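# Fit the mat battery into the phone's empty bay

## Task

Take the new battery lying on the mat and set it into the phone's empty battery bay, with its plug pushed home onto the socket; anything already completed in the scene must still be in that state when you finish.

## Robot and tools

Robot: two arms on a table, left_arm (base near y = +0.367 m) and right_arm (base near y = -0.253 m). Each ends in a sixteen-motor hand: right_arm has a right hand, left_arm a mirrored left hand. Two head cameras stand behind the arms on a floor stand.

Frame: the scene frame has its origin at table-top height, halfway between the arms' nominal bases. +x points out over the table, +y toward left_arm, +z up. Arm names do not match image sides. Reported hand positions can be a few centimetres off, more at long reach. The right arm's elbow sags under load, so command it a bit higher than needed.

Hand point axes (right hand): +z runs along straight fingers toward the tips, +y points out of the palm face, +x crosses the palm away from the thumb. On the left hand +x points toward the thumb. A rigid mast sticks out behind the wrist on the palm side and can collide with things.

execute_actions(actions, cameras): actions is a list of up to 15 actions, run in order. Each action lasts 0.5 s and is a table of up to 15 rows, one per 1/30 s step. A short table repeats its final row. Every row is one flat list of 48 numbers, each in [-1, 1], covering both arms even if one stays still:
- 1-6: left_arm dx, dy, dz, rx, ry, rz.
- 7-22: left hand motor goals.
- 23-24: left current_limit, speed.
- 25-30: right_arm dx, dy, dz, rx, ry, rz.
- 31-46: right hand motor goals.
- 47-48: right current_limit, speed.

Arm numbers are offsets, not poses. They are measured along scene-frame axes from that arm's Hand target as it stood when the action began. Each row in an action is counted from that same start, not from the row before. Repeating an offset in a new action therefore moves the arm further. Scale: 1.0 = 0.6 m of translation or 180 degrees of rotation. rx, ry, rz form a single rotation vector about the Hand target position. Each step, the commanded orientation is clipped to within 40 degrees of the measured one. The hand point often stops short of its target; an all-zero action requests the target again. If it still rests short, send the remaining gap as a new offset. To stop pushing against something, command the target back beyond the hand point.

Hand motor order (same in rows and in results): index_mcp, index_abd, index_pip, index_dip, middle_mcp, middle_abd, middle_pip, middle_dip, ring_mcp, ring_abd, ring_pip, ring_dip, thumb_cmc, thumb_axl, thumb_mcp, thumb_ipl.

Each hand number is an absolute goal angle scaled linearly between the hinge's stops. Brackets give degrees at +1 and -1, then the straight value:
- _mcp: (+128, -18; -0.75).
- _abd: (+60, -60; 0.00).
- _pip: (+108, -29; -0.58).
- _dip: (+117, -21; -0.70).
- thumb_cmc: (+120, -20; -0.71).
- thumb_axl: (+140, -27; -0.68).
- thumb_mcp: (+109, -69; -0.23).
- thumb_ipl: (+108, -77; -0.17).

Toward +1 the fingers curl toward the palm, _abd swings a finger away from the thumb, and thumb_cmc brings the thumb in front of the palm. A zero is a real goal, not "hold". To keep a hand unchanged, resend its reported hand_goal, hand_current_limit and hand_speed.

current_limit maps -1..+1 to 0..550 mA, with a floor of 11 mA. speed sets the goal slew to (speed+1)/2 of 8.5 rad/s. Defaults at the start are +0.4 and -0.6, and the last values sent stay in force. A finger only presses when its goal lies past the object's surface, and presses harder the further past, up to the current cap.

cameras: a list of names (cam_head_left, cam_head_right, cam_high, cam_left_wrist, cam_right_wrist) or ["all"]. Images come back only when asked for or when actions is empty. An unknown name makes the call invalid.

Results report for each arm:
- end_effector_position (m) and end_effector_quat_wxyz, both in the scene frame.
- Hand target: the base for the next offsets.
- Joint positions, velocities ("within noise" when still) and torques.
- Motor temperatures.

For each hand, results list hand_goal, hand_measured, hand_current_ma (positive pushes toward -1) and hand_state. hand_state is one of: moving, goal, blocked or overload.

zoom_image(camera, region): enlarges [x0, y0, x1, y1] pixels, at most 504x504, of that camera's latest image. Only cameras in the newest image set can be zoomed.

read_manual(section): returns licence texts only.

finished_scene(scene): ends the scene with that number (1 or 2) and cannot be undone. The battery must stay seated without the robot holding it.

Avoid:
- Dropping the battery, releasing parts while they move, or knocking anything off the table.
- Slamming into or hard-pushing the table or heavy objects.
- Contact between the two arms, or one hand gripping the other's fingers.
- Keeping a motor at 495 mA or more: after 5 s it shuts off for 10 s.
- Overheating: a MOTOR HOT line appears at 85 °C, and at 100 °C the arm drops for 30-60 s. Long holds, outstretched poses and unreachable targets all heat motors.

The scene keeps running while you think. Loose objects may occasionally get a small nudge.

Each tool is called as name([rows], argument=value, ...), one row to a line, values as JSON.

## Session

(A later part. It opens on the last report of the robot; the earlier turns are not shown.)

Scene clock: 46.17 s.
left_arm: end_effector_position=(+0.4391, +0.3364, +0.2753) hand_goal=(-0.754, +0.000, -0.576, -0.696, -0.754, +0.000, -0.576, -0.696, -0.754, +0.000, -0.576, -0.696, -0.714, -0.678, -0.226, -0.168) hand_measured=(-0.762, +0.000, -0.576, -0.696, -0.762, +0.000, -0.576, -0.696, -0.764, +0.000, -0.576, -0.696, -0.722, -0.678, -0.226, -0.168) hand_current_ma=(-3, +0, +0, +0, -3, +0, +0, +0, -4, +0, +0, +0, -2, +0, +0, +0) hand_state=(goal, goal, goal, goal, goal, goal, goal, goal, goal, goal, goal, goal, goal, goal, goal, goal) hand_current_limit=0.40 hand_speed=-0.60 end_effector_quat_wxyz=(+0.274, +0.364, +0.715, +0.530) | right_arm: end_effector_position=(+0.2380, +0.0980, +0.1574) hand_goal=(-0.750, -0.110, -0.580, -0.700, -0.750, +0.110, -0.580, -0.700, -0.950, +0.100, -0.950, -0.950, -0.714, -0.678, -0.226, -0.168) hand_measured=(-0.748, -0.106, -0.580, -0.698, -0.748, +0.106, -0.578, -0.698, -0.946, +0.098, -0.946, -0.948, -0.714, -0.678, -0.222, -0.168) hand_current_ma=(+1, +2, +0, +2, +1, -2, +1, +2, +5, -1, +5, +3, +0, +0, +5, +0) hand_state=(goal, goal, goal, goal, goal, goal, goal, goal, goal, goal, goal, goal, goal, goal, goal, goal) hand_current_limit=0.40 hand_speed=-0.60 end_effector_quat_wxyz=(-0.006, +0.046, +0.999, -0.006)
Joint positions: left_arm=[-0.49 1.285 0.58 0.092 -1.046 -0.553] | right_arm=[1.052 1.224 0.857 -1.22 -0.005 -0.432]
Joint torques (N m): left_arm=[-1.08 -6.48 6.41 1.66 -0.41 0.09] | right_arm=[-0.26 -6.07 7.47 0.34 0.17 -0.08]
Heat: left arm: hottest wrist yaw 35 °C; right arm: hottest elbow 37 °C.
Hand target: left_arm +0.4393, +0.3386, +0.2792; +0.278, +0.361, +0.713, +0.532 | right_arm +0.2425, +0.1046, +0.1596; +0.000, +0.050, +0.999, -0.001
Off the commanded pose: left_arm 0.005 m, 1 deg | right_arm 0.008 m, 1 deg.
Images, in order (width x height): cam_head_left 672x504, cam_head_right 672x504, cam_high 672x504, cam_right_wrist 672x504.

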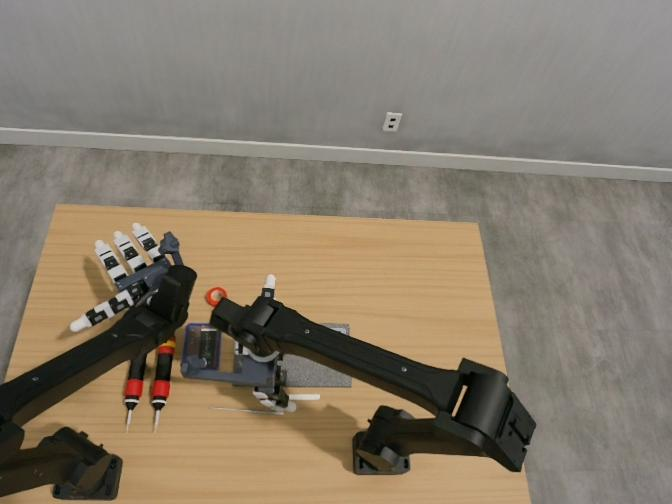

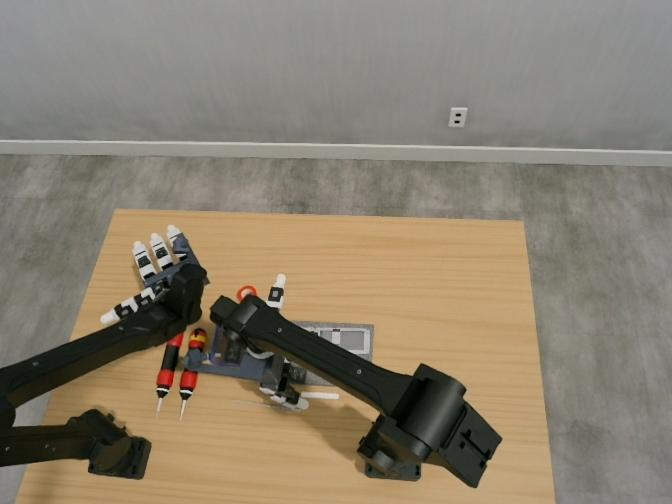

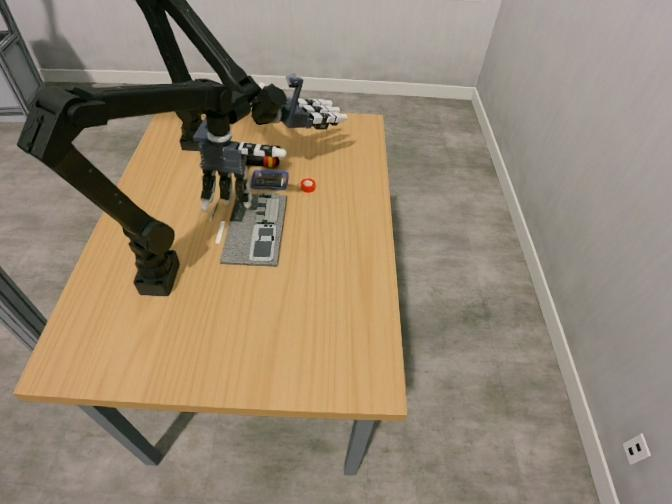

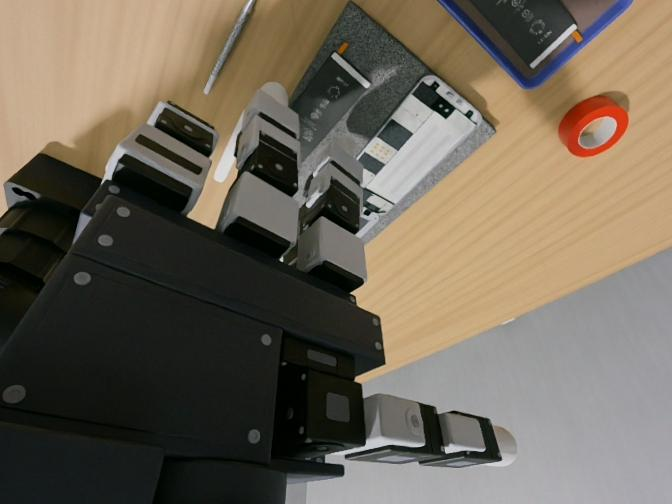

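execute_actions([
  [[0,0,0,0,0,0,-0.754,0,-0.576,-0.696,-0.754,0,-0.576,-0.696,-0.754,0,-0.576,-0.696,-0.714,-0.678,-0.226,-0.168,0.4,-0.6,0.005,-0.003,-0.035,0,0,0,-0.75,-0.11,-0.58,-0.70,-0.75,0.11,-0.58,-0.70,-0.95,0.1,-0.95,-0.95,-0.714,-0.678,-0.226,-0.168,0.4,-0.6]],
], cameras=["cam_head_left", "cam_high", "cam_right_wrist"])

zoom_image(camera="cam_right_wrist", region=[220, 0, 500, 200])

zoom_image(camera="cam_high", region=[200, 170, 290, 240])

Scene clock: 47.97 s.
left_arm: end_effector_position=(+0.4391, +0.3364, +0.2753) hand_goal=(-0.754, +0.000, -0.576, -0.696, -0.754, +0.000, -0.576, -0.696, -0.754, +0.000, -0.576, -0.696, -0.714, -0.678, -0.226, -0.168) hand_measured=(-0.762, +0.000, -0.576, -0.696, -0.762, +0.000, -0.576, -0.696, -0.764, +0.000, -0.576, -0.696, -0.722, -0.678, -0.226, -0.168) hand_current_ma=(-3, +0, +0, +0, -3, +0, +0, +0, -4, +0, +0, +0, -2, +0, +0, +0) hand_state=(goal, goal, goal, goal, goal, goal, goal, goal, goal, goal, goal, goal, goal, goal, goal, goal) hand_current_limit=0.40 hand_speed=-0.60 end_effector_quat_wxyz=(+0.274, +0.364, +0.715, +0.530) | right_arm: end_effector_position=(+0.2396, +0.1008, +0.1406) hand_goal=(-0.750, -0.110, -0.580, -0.700, -0.750, +0.110, -0.580, -0.700, -0.950, +0.100, -0.950, -0.950, -0.714, -0.678, -0.226, -0.168) hand_measured=(-0.748, -0.106, -0.580, -0.698, -0.748, +0.106, -0.578, -0.698, -0.946, +0.098, -0.946, -0.948, -0.714, -0.678, -0.222, -0.168) hand_current_ma=(+1, +2, +0, +2, +1, -2, +1, +2, +5, -1, +5, +3, +0, +0, +5, +0) hand_state=(goal, goal, goal, goal, goal, goal, goal, goal, goal, goal, goal, goal, goal, goal, goal, goal) hand_current_limit=0.40 hand_speed=-0.60 end_effector_quat_wxyz=(-0.004, +0.046, +0.999, -0.002)
Joint positions: left_arm=[-0.49 1.285 0.58 0.092 -1.046 -0.553] | right_arm=[1.052 1.247 0.826 -1.157 -0.005 -0.432]
Joint torques (N m): left_arm=[-1.44 -6.77 6.15 1.65 -0.42 0.01] | right_arm=[-1.38 -5.83 6.75 0.53 0.23 -0.18]
Heat: left arm: hottest wrist yaw 35 °C; right arm: hottest elbow 37 °C.
Hand target: left_arm +0.4393, +0.3386, +0.2792; +0.278, +0.361, +0.713, +0.532 | right_arm +0.2455, +0.1028, +0.1386; +0.000, +0.050, +0.999, -0.001
Off the commanded pose: left_arm 0.005 m, 1 deg | right_arm 0.007 m, 1 deg.
Images, in order (width x height): cam_head_left 672x504, cam_high 672x504, cam_right_wrist 672x504.

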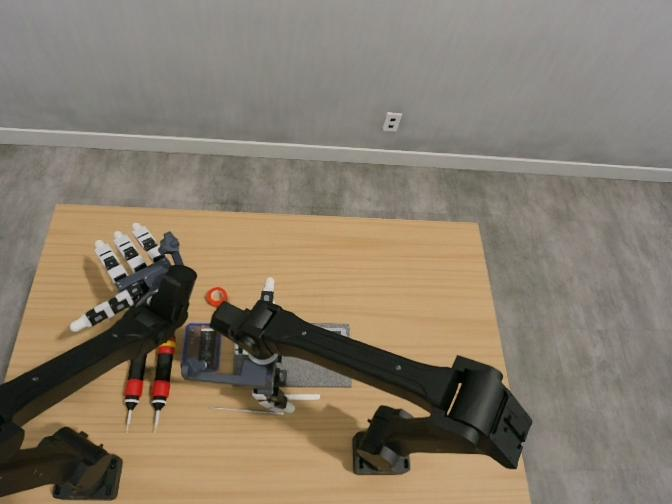

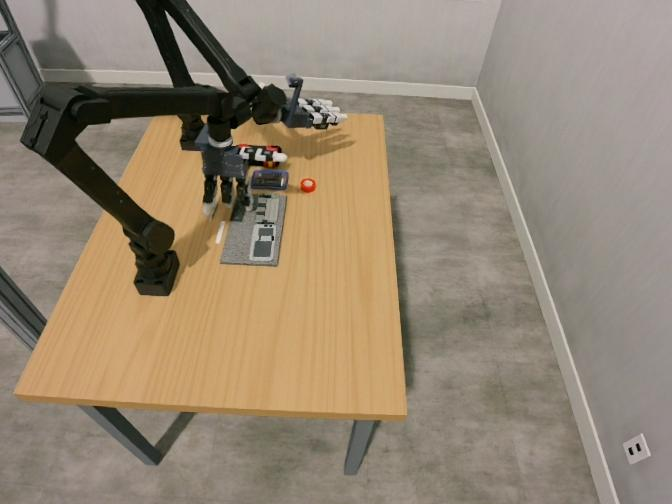

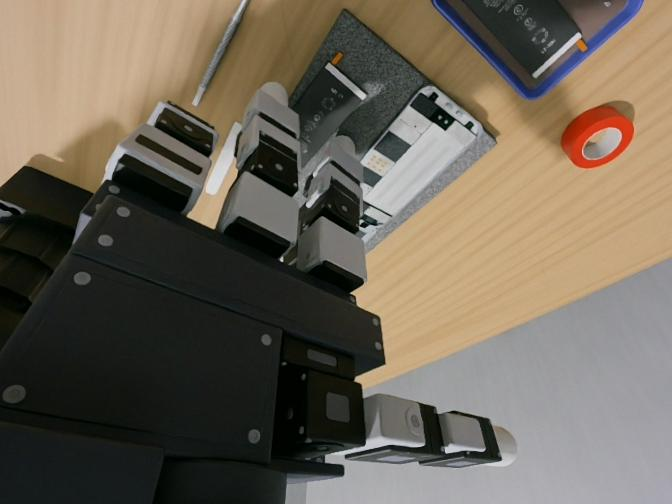

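Scaled by 1.800 from the camera's 672x504 image, which has a finer 960x720 frame.

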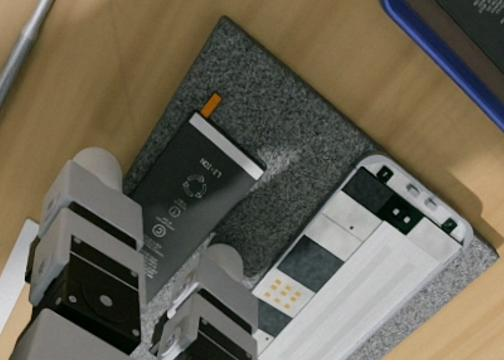

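Scaled by 5.600 from the camera's 672x504 image, which has a finer 960x720 frame.

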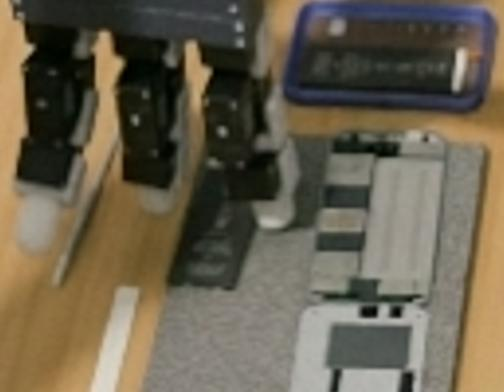

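execute_actions([
  [[0,0,0,0,0,0,-0.754,0,-0.576,-0.696,-0.754,0,-0.576,-0.696,-0.754,0,-0.576,-0.696,-0.714,-0.678,-0.226,-0.168,0.4,-0.6,0.002,0.0,-0.01,0,0,0,-0.75,-0.11,-0.58,-0.70,-0.75,0.11,-0.58,-0.70,-0.95,0.1,-0.95,-0.95,-0.714,-0.678,-0.226,-0.168,0.4,-0.6]],
], cameras=[])

execute_actions([
  [[0,0,0,0,0,0,-0.754,0,-0.576,-0.696,-0.754,0,-0.576,-0.696,-0.754,0,-0.576,-0.696,-0.714,-0.678,-0.226,-0.168,0.4,-0.6,0.0,0.0,-0.008,0,0,0,-0.75,-0.11,-0.58,-0.70,-0.75,0.11,-0.58,-0.70,-0.95,0.1,-0.95,-0.95,-0.714,-0.678,-0.226,-0.168,0.4,-0.6]],
], cameras=["cam_high", "cam_right_wrist"])

zoom_image(camera="cam_right_wrist", region=[220, 0, 500, 200])

zoom_image(camera="cam_high", region=[200, 170, 290, 240])

Scene clock: 49.87 s.
left_arm: end_effector_position=(+0.4391, +0.3364, +0.2753) hand_goal=(-0.754, +0.000, -0.576, -0.696, -0.754, +0.000, -0.576, -0.696, -0.754, +0.000, -0.576, -0.696, -0.714, -0.678, -0.226, -0.168) hand_measured=(-0.762, +0.000, -0.576, -0.696, -0.762, +0.000, -0.576, -0.696, -0.764, +0.000, -0.576, -0.696, -0.722, -0.678, -0.226, -0.168) hand_current_ma=(-3, +0, +0, +0, -3, +0, +0, +0, -4, +0, +0, +0, -2, +0, +0, +0) hand_state=(goal, goal, goal, goal, goal, goal, goal, goal, goal, goal, goal, goal, goal, goal, goal, goal) hand_current_limit=0.40 hand_speed=-0.60 end_effector_quat_wxyz=(+0.274, +0.364, +0.715, +0.530) | right_arm: end_effector_position=(+0.2407, +0.1027, +0.1383) hand_goal=(-0.750, -0.110, -0.580, -0.700, -0.750, +0.110, -0.580, -0.700, -0.950, +0.100, -0.950, -0.950, -0.714, -0.678, -0.226, -0.168) hand_measured=(-0.750, -0.108, -0.580, -0.698, -0.748, +0.106, -0.578, -0.698, -0.946, +0.098, -0.946, -0.948, -0.714, -0.678, -0.222, -0.168) hand_current_ma=(+0, +2, +0, +1, +1, -2, +1, +2, +5, -1, +5, +3, +0, +0, +5, +0) hand_state=(goal, goal, goal, goal, goal, goal, goal, goal, goal, goal, goal, goal, goal, goal, goal, goal) hand_current_limit=0.40 hand_speed=-0.60 end_effector_quat_wxyz=(-0.002, +0.046, +0.999, +0.001)
Joint positions: left_arm=[-0.49 1.285 0.58 0.092 -1.046 -0.553] | right_arm=[1.052 1.252 0.821 -1.14 -0.005 -0.432]
Joint torques (N m): left_arm=[-1.08 -6.71 6.42 1.76 -0.43 0.11] | right_arm=[-1.38 -5.36 6.67 0.64 0.17 -0.19]
Heat: left arm: hottest wrist yaw 35 °C; right arm: hottest elbow 37 °C.
Hand target: left_arm +0.4393, +0.3386, +0.2792; +0.278, +0.361, +0.713, +0.532 | right_arm +0.2467, +0.1028, +0.1326; +0.000, +0.050, +0.999, -0.001
Off the commanded pose: left_arm 0.005 m, 1 deg | right_arm 0.008 m, 1 deg.
No camera images: "cameras" was empty.

Scene clock: 50.67 s.
left_arm: end_effector_position=(+0.4391, +0.3364, +0.2753) hand_goal=(-0.754, +0.000, -0.576, -0.696, -0.754, +0.000, -0.576, -0.696, -0.754, +0.000, -0.576, -0.696, -0.714, -0.678, -0.226, -0.168) hand_measured=(-0.762, +0.000, -0.576, -0.696, -0.762, +0.000, -0.576, -0.696, -0.764, +0.000, -0.576, -0.696, -0.722, -0.678, -0.226, -0.168) hand_current_ma=(-3, +0, +0, +0, -3, +0, +0, +0, -4, +0, +0, +0, -2, +0, +0, +0) hand_state=(goal, goal, goal, goal, goal, goal, goal, goal, goal, goal, goal, goal, goal, goal, goal, goal) hand_current_limit=0.40 hand_speed=-0.60 end_effector_quat_wxyz=(+0.274, +0.364, +0.715, +0.530) | right_arm: end_effector_position=(+0.2413, +0.1037, +0.1368) hand_goal=(-0.750, -0.110, -0.580, -0.700, -0.750, +0.110, -0.580, -0.700, -0.950, +0.100, -0.950, -0.950, -0.714, -0.678, -0.226, -0.168) hand_measured=(-0.754, -0.106, -0.582, -0.700, -0.748, +0.106, -0.578, -0.698, -0.946, +0.098, -0.946, -0.948, -0.714, -0.678, -0.222, -0.168) hand_current_ma=(-3, +4, -2, +0, +1, -2, +1, +2, +5, -1, +5, +3, +0, +0, +5, +0) hand_state=(goal, goal, goal, goal, goal, goal, goal, goal, goal, goal, goal, goal, goal, goal, goal, goal) hand_current_limit=0.40 hand_speed=-0.60 end_effector_quat_wxyz=(-0.001, +0.049, +0.999, +0.004)
Joint positions: left_arm=[-0.49 1.285 0.58 0.092 -1.046 -0.553] | right_arm=[1.054 1.253 0.817 -1.128 -0.005 -0.425]
Joint torques (N m): left_arm=[-1.32 -7.3 6.22 1.87 -0.42 0.08] | right_arm=[-1.26 -5.13 6.22 0.73 0.15 -0.21]
Heat: left arm: hottest wrist yaw 35 °C; right arm: hottest elbow 37 °C.
Hand target: left_arm +0.4393, +0.3386, +0.2792; +0.278, +0.361, +0.713, +0.532 | right_arm +0.2467, +0.1028, +0.1278; +0.000, +0.050, +0.999, -0.001
Off the commanded pose: left_arm 0.005 m, 1 deg | right_arm 0.011 m, 1 deg.
Images, in order (width x height): cam_high 672x504, cam_right_wrist 672x504.

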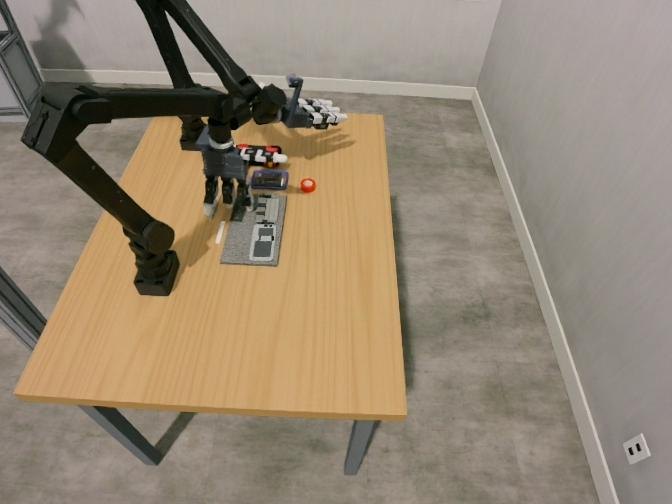

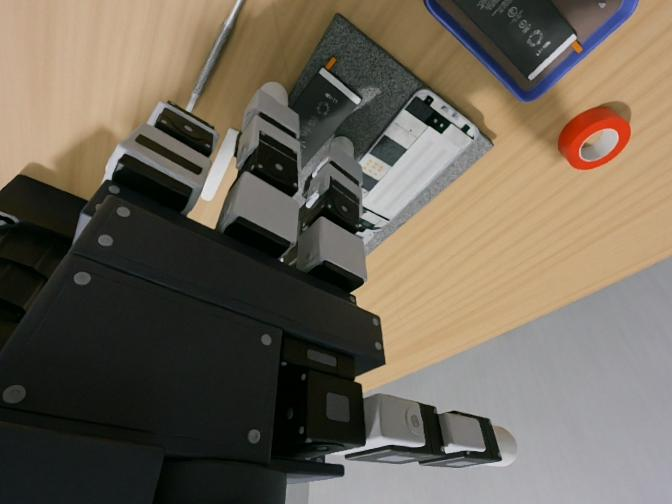

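Scaled by 1.800 from the camera's 672x504 image, which has a finer 960x720 frame.

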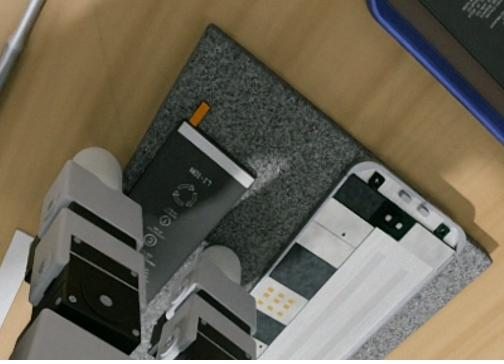

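Scaled by 5.600 from the camera's 672x504 image, which has a finer 960x720 frame.

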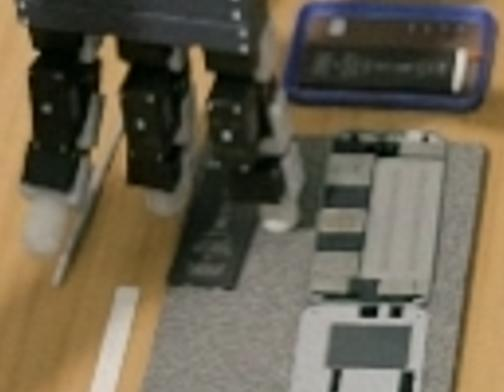

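execute_actions([
  [[0,0,0,0,0,0,-0.754,0,-0.576,-0.696,-0.754,0,-0.576,-0.696,-0.754,0,-0.576,-0.696,-0.714,-0.678,-0.226,-0.168,0.4,-0.6,0.0,0.0,0.004,0,0,0,-0.75,-0.04,-0.58,-0.70,-0.75,0.04,-0.58,-0.70,-0.95,0.1,-0.95,-0.95,-0.714,-0.678,-0.226,-0.168,0.0,-0.9]],
], cameras=["cam_right_wrist"])

zoom_image(camera="cam_right_wrist", region=[220, 0, 500, 200])

execute_actions([
  [[0,0,0,0,0,0,-0.754,0,-0.576,-0.696,-0.754,0,-0.576,-0.696,-0.754,0,-0.576,-0.696,-0.714,-0.678,-0.226,-0.168,0.4,-0.6,0.0,0.0,0,0,0,0,-0.75,0.02,-0.58,-0.70,-0.75,-0.02,-0.58,-0.70,-0.95,0.1,-0.95,-0.95,-0.714,-0.678,-0.226,-0.168,0.0,-0.9]],
], cameras=["cam_right_wrist"])

zoom_image(camera="cam_right_wrist", region=[220, 0, 500, 200])

Scene clock: 52.47 s.
left_arm: end_effector_position=(+0.4391, +0.3364, +0.2753) hand_goal=(-0.754, +0.000, -0.576, -0.696, -0.754, +0.000, -0.576, -0.696, -0.754, +0.000, -0.576, -0.696, -0.714, -0.678, -0.226, -0.168) hand_measured=(-0.762, +0.000, -0.576, -0.696, -0.762, +0.000, -0.576, -0.696, -0.764, +0.000, -0.576, -0.696, -0.722, -0.678, -0.226, -0.168) hand_current_ma=(-3, +0, +0, +0, -3, +0, +0, +0, -4, +0, +0, +0, -2, +0, +0, +0) hand_state=(goal, goal, goal, goal, goal, goal, goal, goal, goal, goal, goal, goal, goal, goal, goal, goal) hand_current_limit=0.40 hand_speed=-0.60 end_effector_quat_wxyz=(+0.274, +0.364, +0.715, +0.530) | right_arm: end_effector_position=(+0.2430, +0.1028, +0.1367) hand_goal=(-0.750, -0.040, -0.580, -0.700, -0.750, +0.040, -0.580, -0.700, -0.950, +0.100, -0.950, -0.950, -0.714, -0.678, -0.226, -0.168) hand_measured=(-0.752, -0.068, -0.582, -0.700, -0.748, +0.062, -0.578, -0.698, -0.946, +0.098, -0.946, -0.948, -0.714, -0.678, -0.222, -0.168) hand_current_ma=(-1, -48, -2, +0, +1, +35, +1, +2, +5, -1, +5, +3, +0, +0, +5, +0) hand_state=(goal, blocked, goal, goal, goal, blocked, goal, goal, goal, goal, goal, goal, goal, goal, goal, goal) hand_current_limit=0.00 hand_speed=-0.90 end_effector_quat_wxyz=(+0.003, +0.050, +0.999, +0.002)
Joint positions: left_arm=[-0.49 1.285 0.58 0.092 -1.046 -0.553] | right_arm=[1.052 1.253 0.817 -1.128 0.003 -0.425]
Joint torques (N m): left_arm=[-0.67 -6.01 6.28 1.88 -0.38 0.07] | right_arm=[-1.67 -5.07 6.61 0.4 0.16 -0.2]
Heat: left arm: hottest wrist yaw 35 °C; right arm: hottest elbow 37 °C.
Hand target: left_arm +0.4393, +0.3386, +0.2792; +0.278, +0.361, +0.713, +0.532 | right_arm +0.2467, +0.1028, +0.1302; +0.000, +0.050, +0.999, -0.001
Off the commanded pose: left_arm 0.005 m, 1 deg | right_arm 0.007 m, 0 deg.
Images, in order (width x height): cam_right_wrist 672x504.

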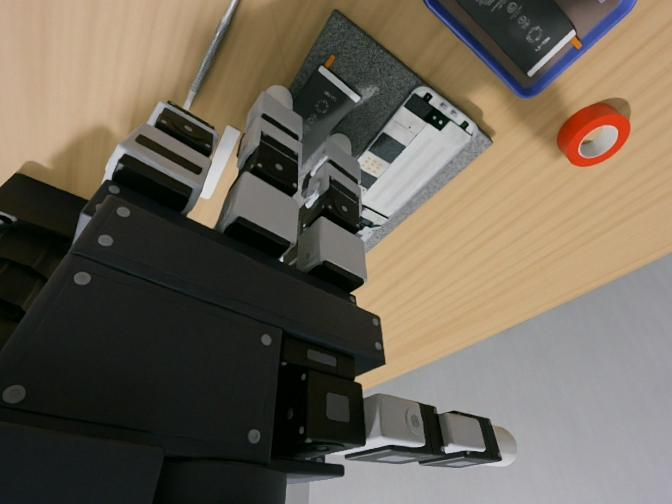

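Scaled by 1.800 from the camera's 672x504 image, which has a finer 960x720 frame.

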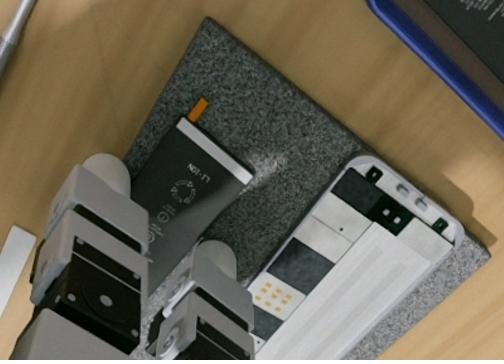

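Scene clock: 53.27 s.
left_arm: end_effector_position=(+0.4391, +0.3364, +0.2753) hand_goal=(-0.754, +0.000, -0.576, -0.696, -0.754, +0.000, -0.576, -0.696, -0.754, +0.000, -0.576, -0.696, -0.714, -0.678, -0.226, -0.168) hand_measured=(-0.762, +0.000, -0.576, -0.696, -0.762, +0.000, -0.576, -0.696, -0.764, +0.000, -0.576, -0.696, -0.722, -0.678, -0.226, -0.168) hand_current_ma=(-3, +0, +0, +0, -3, +0, +0, +0, -4, +0, +0, +0, -2, +0, +0, +0) hand_state=(goal, goal, goal, goal, goal, goal, goal, goal, goal, goal, goal, goal, goal, goal, goal, goal) hand_current_limit=0.40 hand_speed=-0.60 end_effector_quat_wxyz=(+0.274, +0.364, +0.715, +0.530) | right_arm: end_effector_position=(+0.2436, +0.1025, +0.1367) hand_goal=(-0.750, +0.020, -0.580, -0.700, -0.750, -0.020, -0.580, -0.700, -0.950, +0.100, -0.950, -0.950, -0.714, -0.678, -0.226, -0.168) hand_measured=(-0.750, -0.060, -0.582, -0.700, -0.748, +0.050, -0.578, -0.698, -0.946, +0.098, -0.946, -0.948, -0.714, -0.678, -0.222, -0.168) hand_current_ma=(+0, -196, -2, +0, +1, +164, +1, +2, +5, -1, +5, +3, +0, +0, +5, +0) hand_state=(goal, blocked, goal, goal, goal, blocked, goal, goal, goal, goal, goal, goal, goal, goal, goal, goal) hand_current_limit=0.00 hand_speed=-0.90 end_effector_quat_wxyz=(+0.003, +0.050, +0.999, +0.002)
Joint positions: left_arm=[-0.49 1.285 0.58 0.092 -1.046 -0.553] | right_arm=[1.051 1.253 0.817 -1.128 0.003 -0.425]
Joint torques (N m): left_arm=[-0.85 -7 6.35 1.84 -0.46 0.08] | right_arm=[-1.55 -5.42 6.41 0.44 0.14 -0.21]
Heat: left arm: hottest wrist yaw 35 °C; right arm: hottest elbow 37 °C.
Hand target: left_arm +0.4393, +0.3386, +0.2792; +0.278, +0.361, +0.713, +0.532 | right_arm +0.2467, +0.1028, +0.1302; +0.000, +0.050, +0.999, -0.001
Off the commanded pose: left_arm 0.005 m, 1 deg | right_arm 0.007 m, 0 deg.
Images, in order (width x height): cam_right_wrist 672x504.

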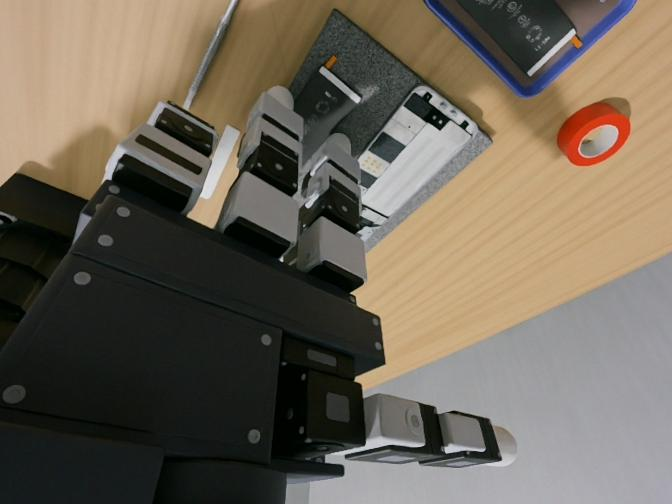

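Scaled by 1.800 from the camera's 672x504 image, which has a finer 960x720 frame.

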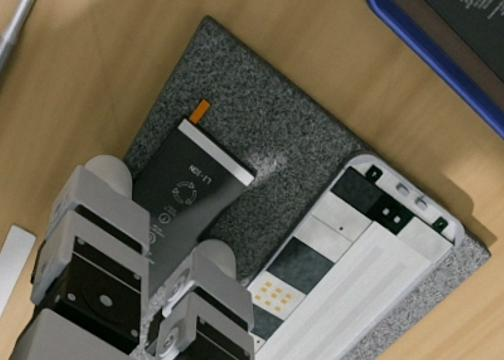

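execute_actions([
  [[0,0,0,0,0,0,-0.754,0,-0.576,-0.696,-0.754,0,-0.576,-0.696,-0.754,0,-0.576,-0.696,-0.714,-0.678,-0.226,-0.168,0.4,-0.6,0.0,0.0,0.005,0,0,0,-0.75,0.05,-0.58,-0.70,-0.75,-0.05,-0.58,-0.70,-0.95,0.1,-0.95,-0.95,-0.714,-0.678,-0.226,-0.168,0.2,-0.9]],
  [[0,0,0,0,0,0,-0.754,0,-0.576,-0.696,-0.754,0,-0.576,-0.696,-0.754,0,-0.576,-0.696,-0.714,-0.678,-0.226,-0.168,0.4,-0.6,0.0,0.0,0.015,0,0,0,-0.75,0.05,-0.58,-0.70,-0.75,-0.05,-0.58,-0.70,-0.95,0.1,-0.95,-0.95,-0.714,-0.678,-0.226,-0.168,0.2,-0.9]],
  [[0,0,0,0,0,0,-0.754,0,-0.576,-0.696,-0.754,0,-0.576,-0.696,-0.754,0,-0.576,-0.696,-0.714,-0.678,-0.226,-0.168,0.4,-0.6,0.0,0.0,0.015,0,0,0,-0.75,0.05,-0.58,-0.70,-0.75,-0.05,-0.58,-0.70,-0.95,0.1,-0.95,-0.95,-0.714,-0.678,-0.226,-0.168,0.2,-0.9]],
], cameras=["cam_high","cam_right_wrist"])

zoom_image(camera="cam_right_wrist", region=[220, 0, 500, 200])

zoom_image(camera="cam_high", region=[200, 170, 290, 240])

Scene clock: 55.90 s.
left_arm: end_effector_position=(+0.4391, +0.3364, +0.2753) hand_goal=(-0.754, +0.000, -0.576, -0.696, -0.754, +0.000, -0.576, -0.696, -0.754, +0.000, -0.576, -0.696, -0.714, -0.678, -0.226, -0.168) hand_measured=(-0.762, +0.000, -0.576, -0.696, -0.762, +0.000, -0.576, -0.696, -0.764, +0.000, -0.576, -0.696, -0.722, -0.678, -0.226, -0.168) hand_current_ma=(-3, +0, +0, +0, -3, +0, +0, +0, -4, +0, +0, +0, -2, +0, +0, +0) hand_state=(goal, goal, goal, goal, goal, goal, goal, goal, goal, goal, goal, goal, goal, goal, goal, goal) hand_current_limit=0.40 hand_speed=-0.60 end_effector_quat_wxyz=(+0.274, +0.364, +0.715, +0.530) | right_arm: end_effector_position=(+0.2423, +0.0975, +0.1359) hand_goal=(-0.750, +0.050, -0.580, -0.700, -0.750, -0.050, -0.580, -0.700, -0.950, +0.100, -0.950, -0.950, -0.714, -0.678, -0.226, -0.168) hand_measured=(-0.732, -0.058, -0.568, -0.696, -0.740, +0.032, -0.576, -0.698, -0.946, +0.098, -0.946, -0.948, -0.714, -0.678, -0.222, -0.168) hand_current_ma=(+34, -293, +16, +5, +14, +205, +5, +2, +5, -1, +5, +3, +0, +0, +5, +0) hand_state=(goal, blocked, goal, goal, goal, blocked, goal, goal, goal, goal, goal, goal, goal, goal, goal, goal) hand_current_limit=0.20 hand_speed=-0.90 end_effector_quat_wxyz=(-0.002, +0.049, +0.999, -0.008)
Joint positions: left_arm=[-0.49 1.285 0.58 0.092 -1.046 -0.553] | right_arm=[1.046 1.253 0.82 -1.153 0.004 -0.432]
Joint torques (N m): left_arm=[-1.2 -6.77 6.41 1.72 -0.44 0.05] | right_arm=[-1.96 -7.88 9.05 -0.79 0.09 -0.23]
Heat: left arm: hottest wrist yaw 35 °C; right arm: hottest elbow 36 °C.
Hand target: left_arm +0.4393, +0.3386, +0.2792; +0.278, +0.361, +0.713, +0.532 | right_arm +0.2467, +0.1028, +0.1512; +0.000, +0.050, +0.999, -0.001
Off the commanded pose: left_arm 0.005 m, 1 deg | right_arm 0.017 m, 1 deg.
Images, in order (width x height): cam_high 672x504, cam_right_wrist 672x504.

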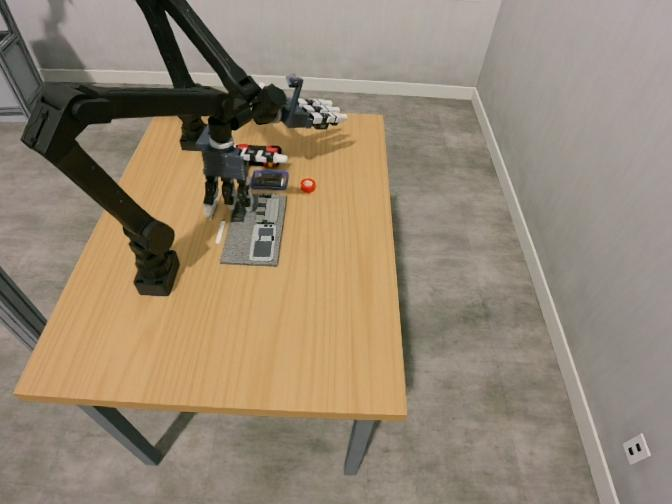

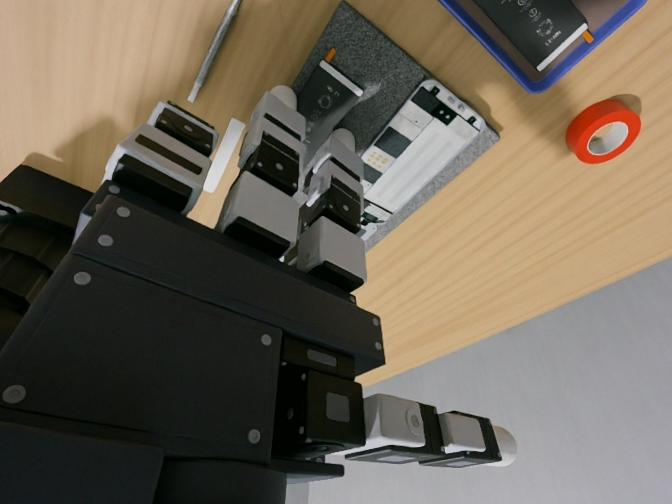

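Scaled by 1.800 from the camera's 672x504 image, which has a finer 960x720 frame.

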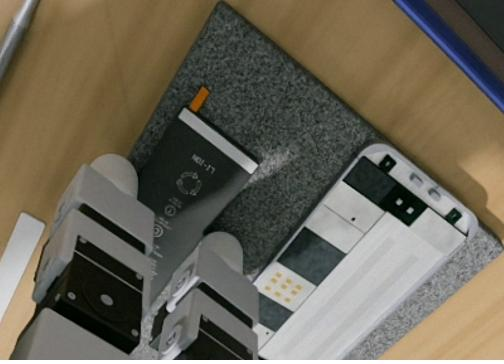

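Scaled by 5.600 from the camera's 672x504 image, which has a finer 960x720 frame.

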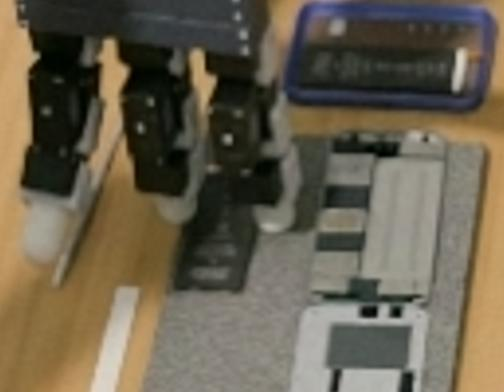

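execute_actions([
  [[0,0,0,0,0,0,-0.754,0,-0.576,-0.696,-0.754,0,-0.576,-0.696,-0.754,0,-0.576,-0.696,-0.714,-0.678,-0.226,-0.168,0.4,-0.6,0.0,0.0,0.015,0,0,0,-0.75,0.05,-0.58,-0.70,-0.75,-0.05,-0.58,-0.70,-0.95,0.1,-0.95,-0.95,-0.714,-0.678,-0.226,-0.168,0.2,-0.9]],
], cameras=["cam_high","cam_right_wrist"])

zoom_image(camera="cam_right_wrist", region=[220, 0, 500, 200])

zoom_image(camera="cam_high", region=[200, 170, 290, 240])

Scene clock: 57.23 s.
left_arm: end_effector_position=(+0.4391, +0.3364, +0.2753) hand_goal=(-0.754, +0.000, -0.576, -0.696, -0.754, +0.000, -0.576, -0.696, -0.754, +0.000, -0.576, -0.696, -0.714, -0.678, -0.226, -0.168) hand_measured=(-0.762, +0.000, -0.576, -0.696, -0.762, +0.000, -0.576, -0.696, -0.764, +0.000, -0.576, -0.696, -0.722, -0.678, -0.226, -0.168) hand_current_ma=(-3, +0, +0, +0, -3, +0, +0, +0, -4, +0, +0, +0, -2, +0, +0, +0) hand_state=(goal, goal, goal, goal, goal, goal, goal, goal, goal, goal, goal, goal, goal, goal, goal, goal) hand_current_limit=0.40 hand_speed=-0.60 end_effector_quat_wxyz=(+0.274, +0.364, +0.715, +0.530) | right_arm: end_effector_position=(+0.2393, +0.0924, +0.1385) hand_goal=(-0.750, +0.050, -0.580, -0.700, -0.750, -0.050, -0.580, -0.700, -0.950, +0.100, -0.950, -0.950, -0.714, -0.678, -0.226, -0.168) hand_measured=(-0.732, -0.002, -0.568, -0.696, -0.742, -0.014, -0.576, -0.698, -0.946, +0.098, -0.946, -0.948, -0.714, -0.678, -0.222, -0.168) hand_current_ma=(+32, -110, +16, +5, +12, +65, +5, +2, +5, -1, +5, +3, +0, +0, +5, +0) hand_state=(goal, blocked, goal, goal, goal, blocked, goal, goal, goal, goal, goal, goal, goal, goal, goal, goal) hand_current_limit=0.20 hand_speed=-0.90 end_effector_quat_wxyz=(-0.007, +0.049, +0.999, -0.018)
Joint positions: left_arm=[-0.49 1.285 0.58 0.092 -1.046 -0.553] | right_arm=[1.046 1.247 0.828 -1.19 0.004 -0.432]
Joint torques (N m): left_arm=[-0.73 -6.12 6.53 1.77 -0.37 0.09] | right_arm=[-1.79 -8.23 9.58 -0.51 0.05 -0.2]
Heat: left arm: hottest wrist yaw 35 °C; right arm: hottest elbow 36 °C.
Hand target: left_arm +0.4393, +0.3386, +0.2792; +0.278, +0.361, +0.713, +0.532 | right_arm +0.2467, +0.1028, +0.1602; +0.000, +0.050, +0.999, -0.001
Off the commanded pose: left_arm 0.005 m, 1 deg | right_arm 0.025 m, 2 deg.
Images, in order (width x height): cam_high 672x504, cam_right_wrist 672x504.

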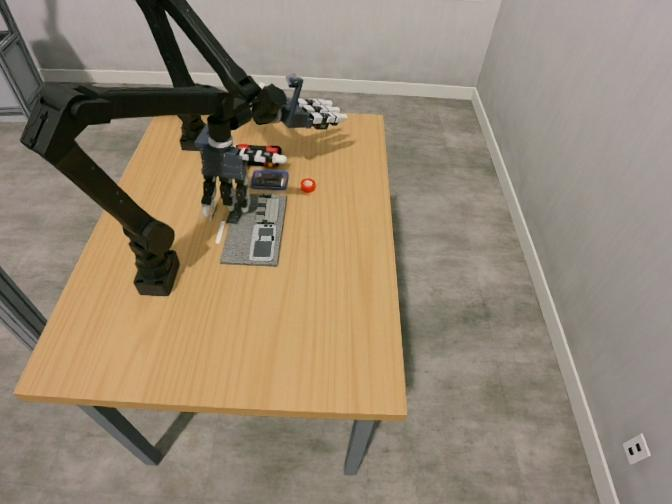

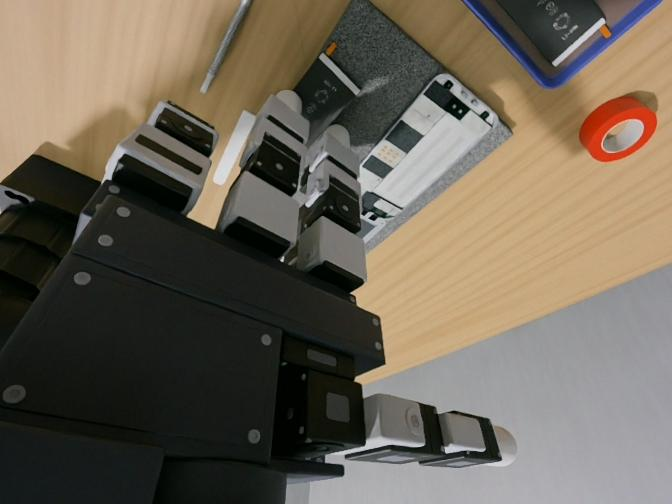

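Scaled by 1.800 from the camera's 672x504 image, which has a finer 960x720 frame.

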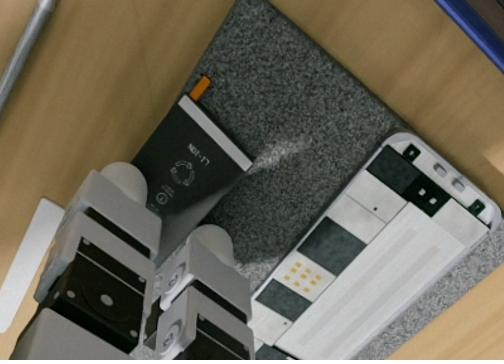

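Scaled by 5.600 from the camera's 672x504 image, which has a finer 960x720 frame.

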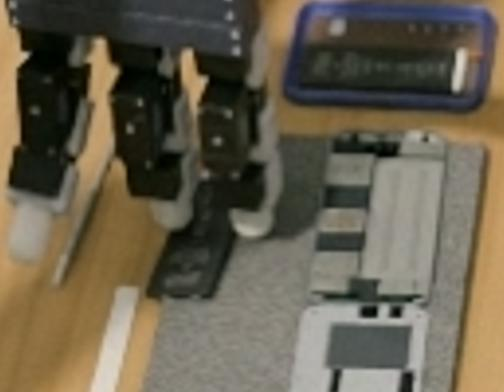

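execute_actions([
  [[0,0,0,0,0,0,-0.754,0,-0.576,-0.696,-0.754,0,-0.576,-0.696,-0.754,0,-0.576,-0.696,-0.714,-0.678,-0.226,-0.168,0.4,-0.6,0.0,0.0,0.02,0,0,0,-0.75,-0.04,-0.58,-0.70,-0.75,0.04,-0.58,-0.70,-0.95,0.1,-0.95,-0.95,-0.714,-0.678,-0.226,-0.168,0.2,-0.8]],
  [[0,0,0,0,0,0,-0.754,0,-0.576,-0.696,-0.754,0,-0.576,-0.696,-0.754,0,-0.576,-0.696,-0.714,-0.678,-0.226,-0.168,0.4,-0.6,0.0,0.0,0.02,0,0,0,-0.75,-0.11,-0.58,-0.70,-0.75,0.11,-0.58,-0.70,-0.95,0.1,-0.95,-0.95,-0.714,-0.678,-0.226,-0.168,0.2,-0.8]],
], cameras=["cam_head_left","cam_high","cam_right_wrist"])

zoom_image(camera="cam_right_wrist", region=[220, 0, 500, 200])

zoom_image(camera="cam_high", region=[200, 170, 290, 240])

Scene clock: 64.57 s.
left_arm: end_effector_position=(+0.4391, +0.3364, +0.2753) hand_goal=(-0.754, +0.000, -0.576, -0.696, -0.754, +0.000, -0.576, -0.696, -0.754, +0.000, -0.576, -0.696, -0.714, -0.678, -0.226, -0.168) hand_measured=(-0.762, +0.000, -0.576, -0.696, -0.762, +0.000, -0.576, -0.696, -0.764, +0.000, -0.576, -0.696, -0.722, -0.678, -0.226, -0.168) hand_current_ma=(-3, +0, +0, +0, -3, +0, +0, +0, -4, +0, +0, +0, -2, +0, +0, +0) hand_state=(goal, goal, goal, goal, goal, goal, goal, goal, goal, goal, goal, goal, goal, goal, goal, goal) hand_current_limit=0.40 hand_speed=-0.60 end_effector_quat_wxyz=(+0.274, +0.364, +0.715, +0.530) | right_arm: end_effector_position=(+0.2345, +0.0875, +0.1554) hand_goal=(-0.750, -0.110, -0.580, -0.700, -0.750, +0.110, -0.580, -0.700, -0.950, +0.100, -0.950, -0.950, -0.714, -0.678, -0.226, -0.168) hand_measured=(-0.744, -0.106, -0.576, -0.698, -0.744, +0.106, -0.576, -0.698, -0.946, +0.098, -0.946, -0.948, -0.714, -0.678, -0.222, -0.168) hand_current_ma=(+7, +3, +3, +3, +6, -4, +3, +2, +5, -1, +5, +3, +0, +0, +5, +0) hand_state=(goal, goal, goal, goal, goal, goal, goal, goal, goal, goal, goal, goal, goal, goal, goal, goal) hand_current_limit=0.20 hand_speed=-0.80 end_effector_quat_wxyz=(-0.016, +0.048, +0.998, -0.029)
Joint positions: left_arm=[-0.49 1.285 0.58 0.092 -1.046 -0.553] | right_arm=[1.048 1.227 0.864 -1.275 -0.002 -0.432]
Joint torques (N m): left_arm=[-1.14 -7 6.31 1.77 -0.43 0.08] | right_arm=[-1.26 -7.71 10.52 -0.53 0.13 -0.19]
Heat: left arm: hottest wrist yaw 34 °C; right arm: hottest elbow 36 °C.
Hand target: left_arm +0.4393, +0.3386, +0.2792; +0.278, +0.361, +0.713, +0.532 | right_arm +0.2467, +0.1028, +0.1842; +0.000, +0.050, +0.999, -0.001
Off the commanded pose: left_arm 0.005 m, 1 deg | right_arm 0.035 m, 4 deg.
Images, in order (width x height): cam_head_left 672x504, cam_high 672x504, cam_right_wrist 672x504.

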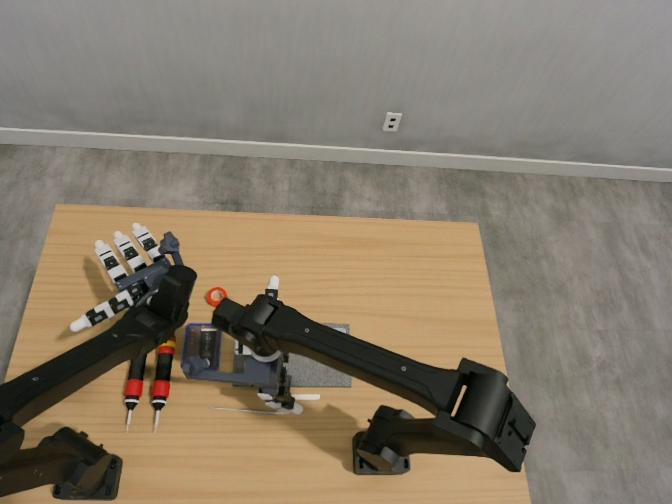

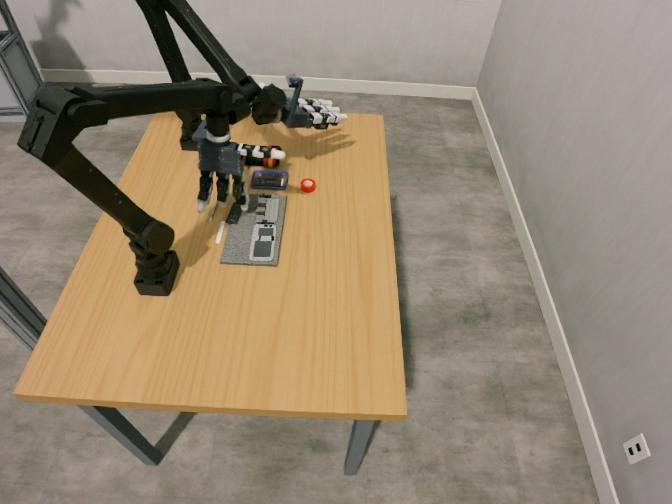

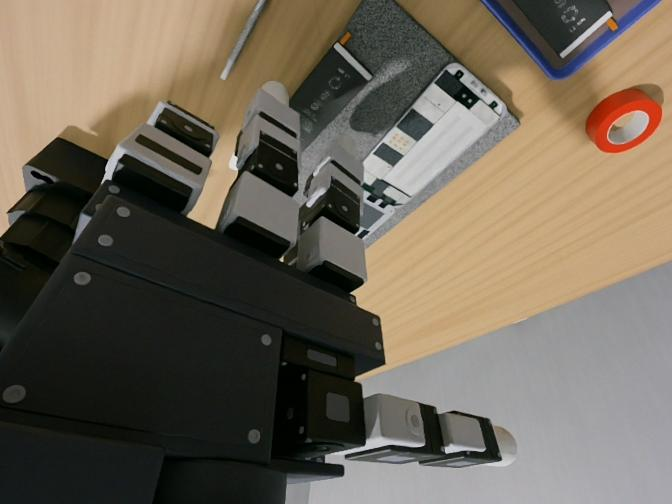

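Scaled by 1.800 from the camera's 672x504 image, which has a finer 960x720 frame.

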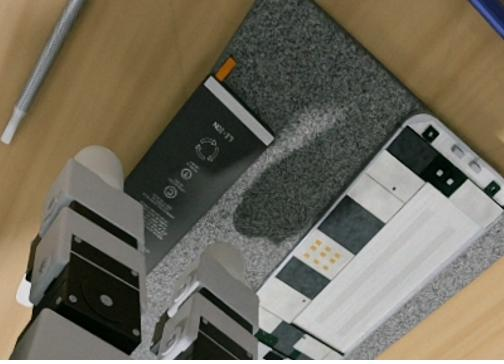

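Scaled by 5.600 from the camera's 672x504 image, which has a finer 960x720 frame.

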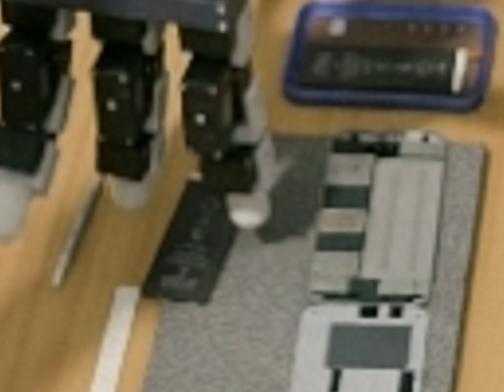

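execute_actions([
  [[0,0,0,0,0,0,-0.754,0,-0.576,-0.696,-0.754,0,-0.576,-0.696,-0.754,0,-0.576,-0.696,-0.714,-0.678,-0.226,-0.168,0.4,-0.6,-0.015,-0.038,-0.035,0,0,0,-0.75,0,-0.58,-0.70,-0.75,0,-0.58,-0.70,-0.95,0.1,-0.95,-0.95,-0.714,-0.678,-0.226,-0.168,0.2,-0.6]],
  [[0,0,0,0,0,0,-0.754,0,-0.576,-0.696,-0.754,0,-0.576,-0.696,-0.754,0,-0.576,-0.696,-0.714,-0.678,-0.226,-0.168,0.4,-0.6,0.0,0.0,-0.025,0,0,0,-0.75,0,-0.58,-0.70,-0.75,0,-0.58,-0.70,-0.95,0.1,-0.95,-0.95,-0.714,-0.678,-0.226,-0.168,0.2,-0.8]],
], cameras=["cam_high","cam_right_wrist"])

zoom_image(camera="cam_right_wrist", region=[220, 0, 500, 200])

zoom_image(camera="cam_high", region=[200, 170, 290, 240])

Scene clock: 68.57 s.
left_arm: end_effector_position=(+0.4391, +0.3364, +0.2753) hand_goal=(-0.754, +0.000, -0.576, -0.696, -0.754, +0.000, -0.576, -0.696, -0.754, +0.000, -0.576, -0.696, -0.714, -0.678, -0.226, -0.168) hand_measured=(-0.762, +0.000, -0.576, -0.696, -0.762, +0.000, -0.576, -0.696, -0.764, +0.000, -0.576, -0.696, -0.722, -0.678, -0.226, -0.168) hand_current_ma=(-3, +0, +0, +0, -3, +0, +0, +0, -4, +0, +0, +0, -2, +0, +0, +0) hand_state=(goal, goal, goal, goal, goal, goal, goal, goal, goal, goal, goal, goal, goal, goal, goal, goal) hand_current_limit=0.40 hand_speed=-0.60 end_effector_quat_wxyz=(+0.274, +0.364, +0.715, +0.530) | right_arm: end_effector_position=(+0.2313, +0.0791, +0.1465) hand_goal=(-0.750, +0.000, -0.580, -0.700, -0.750, +0.000, -0.580, -0.700, -0.950, +0.100, -0.950, -0.950, -0.714, -0.678, -0.226, -0.168) hand_measured=(-0.746, -0.004, -0.576, -0.698, -0.746, +0.002, -0.578, -0.698, -0.946, +0.098, -0.946, -0.948, -0.714, -0.678, -0.222, -0.168) hand_current_ma=(+5, -2, +3, +2, +5, +2, +3, +2, +5, -1, +5, +3, +0, +0, +5, +0) hand_state=(goal, goal, goal, goal, goal, goal, goal, goal, goal, goal, goal, goal, goal, goal, goal, goal) hand_current_limit=0.20 hand_speed=-0.80 end_effector_quat_wxyz=(-0.005, +0.049, +0.999, -0.007)
Joint positions: left_arm=[-0.49 1.285 0.58 0.092 -1.046 -0.553] | right_arm=[1.043 1.179 0.791 -1.199 -0.002 -0.436]
Joint torques (N m): left_arm=[-0.38 -6.48 6.45 1.58 -0.42 0.06] | right_arm=[-2.14 -5.77 6.8 0.39 0.11 -0.22]
Heat: left arm: hottest wrist yaw 34 °C; right arm: hottest elbow 37 °C.
Hand target: left_arm +0.4393, +0.3386, +0.2792; +0.278, +0.361, +0.713, +0.532 | right_arm +0.2377, +0.0800, +0.1482; +0.000, +0.050, +0.999, -0.001
Off the commanded pose: left_arm 0.005 m, 1 deg | right_arm 0.007 m, 1 deg.
Images, in order (width x height): cam_high 672x504, cam_right_wrist 672x504.

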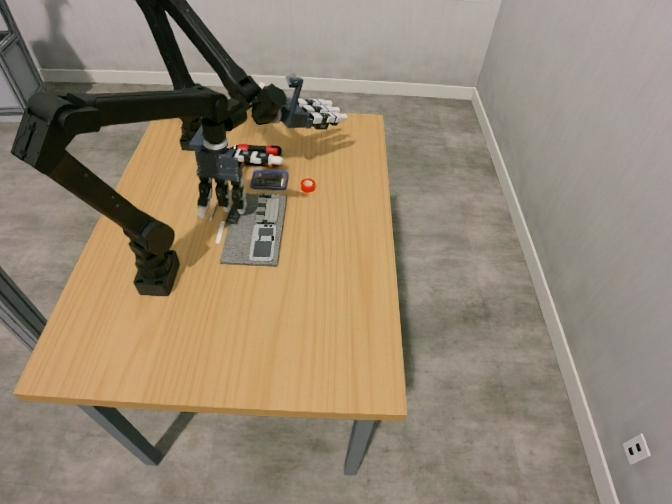

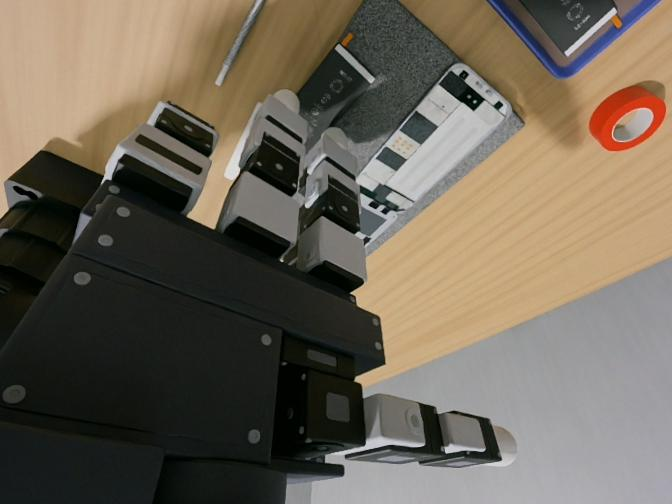

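Scaled by 1.800 from the camera's 672x504 image, which has a finer 960x720 frame.

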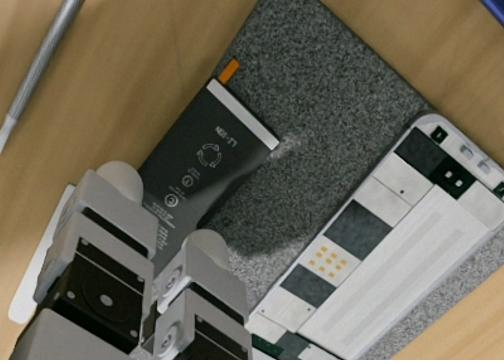

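Scaled by 5.600 from the camera's 672x504 image, which has a finer 960x720 frame.

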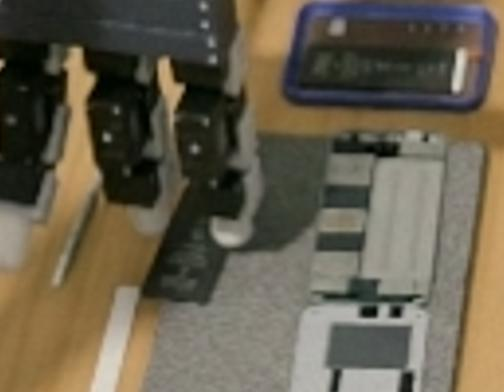

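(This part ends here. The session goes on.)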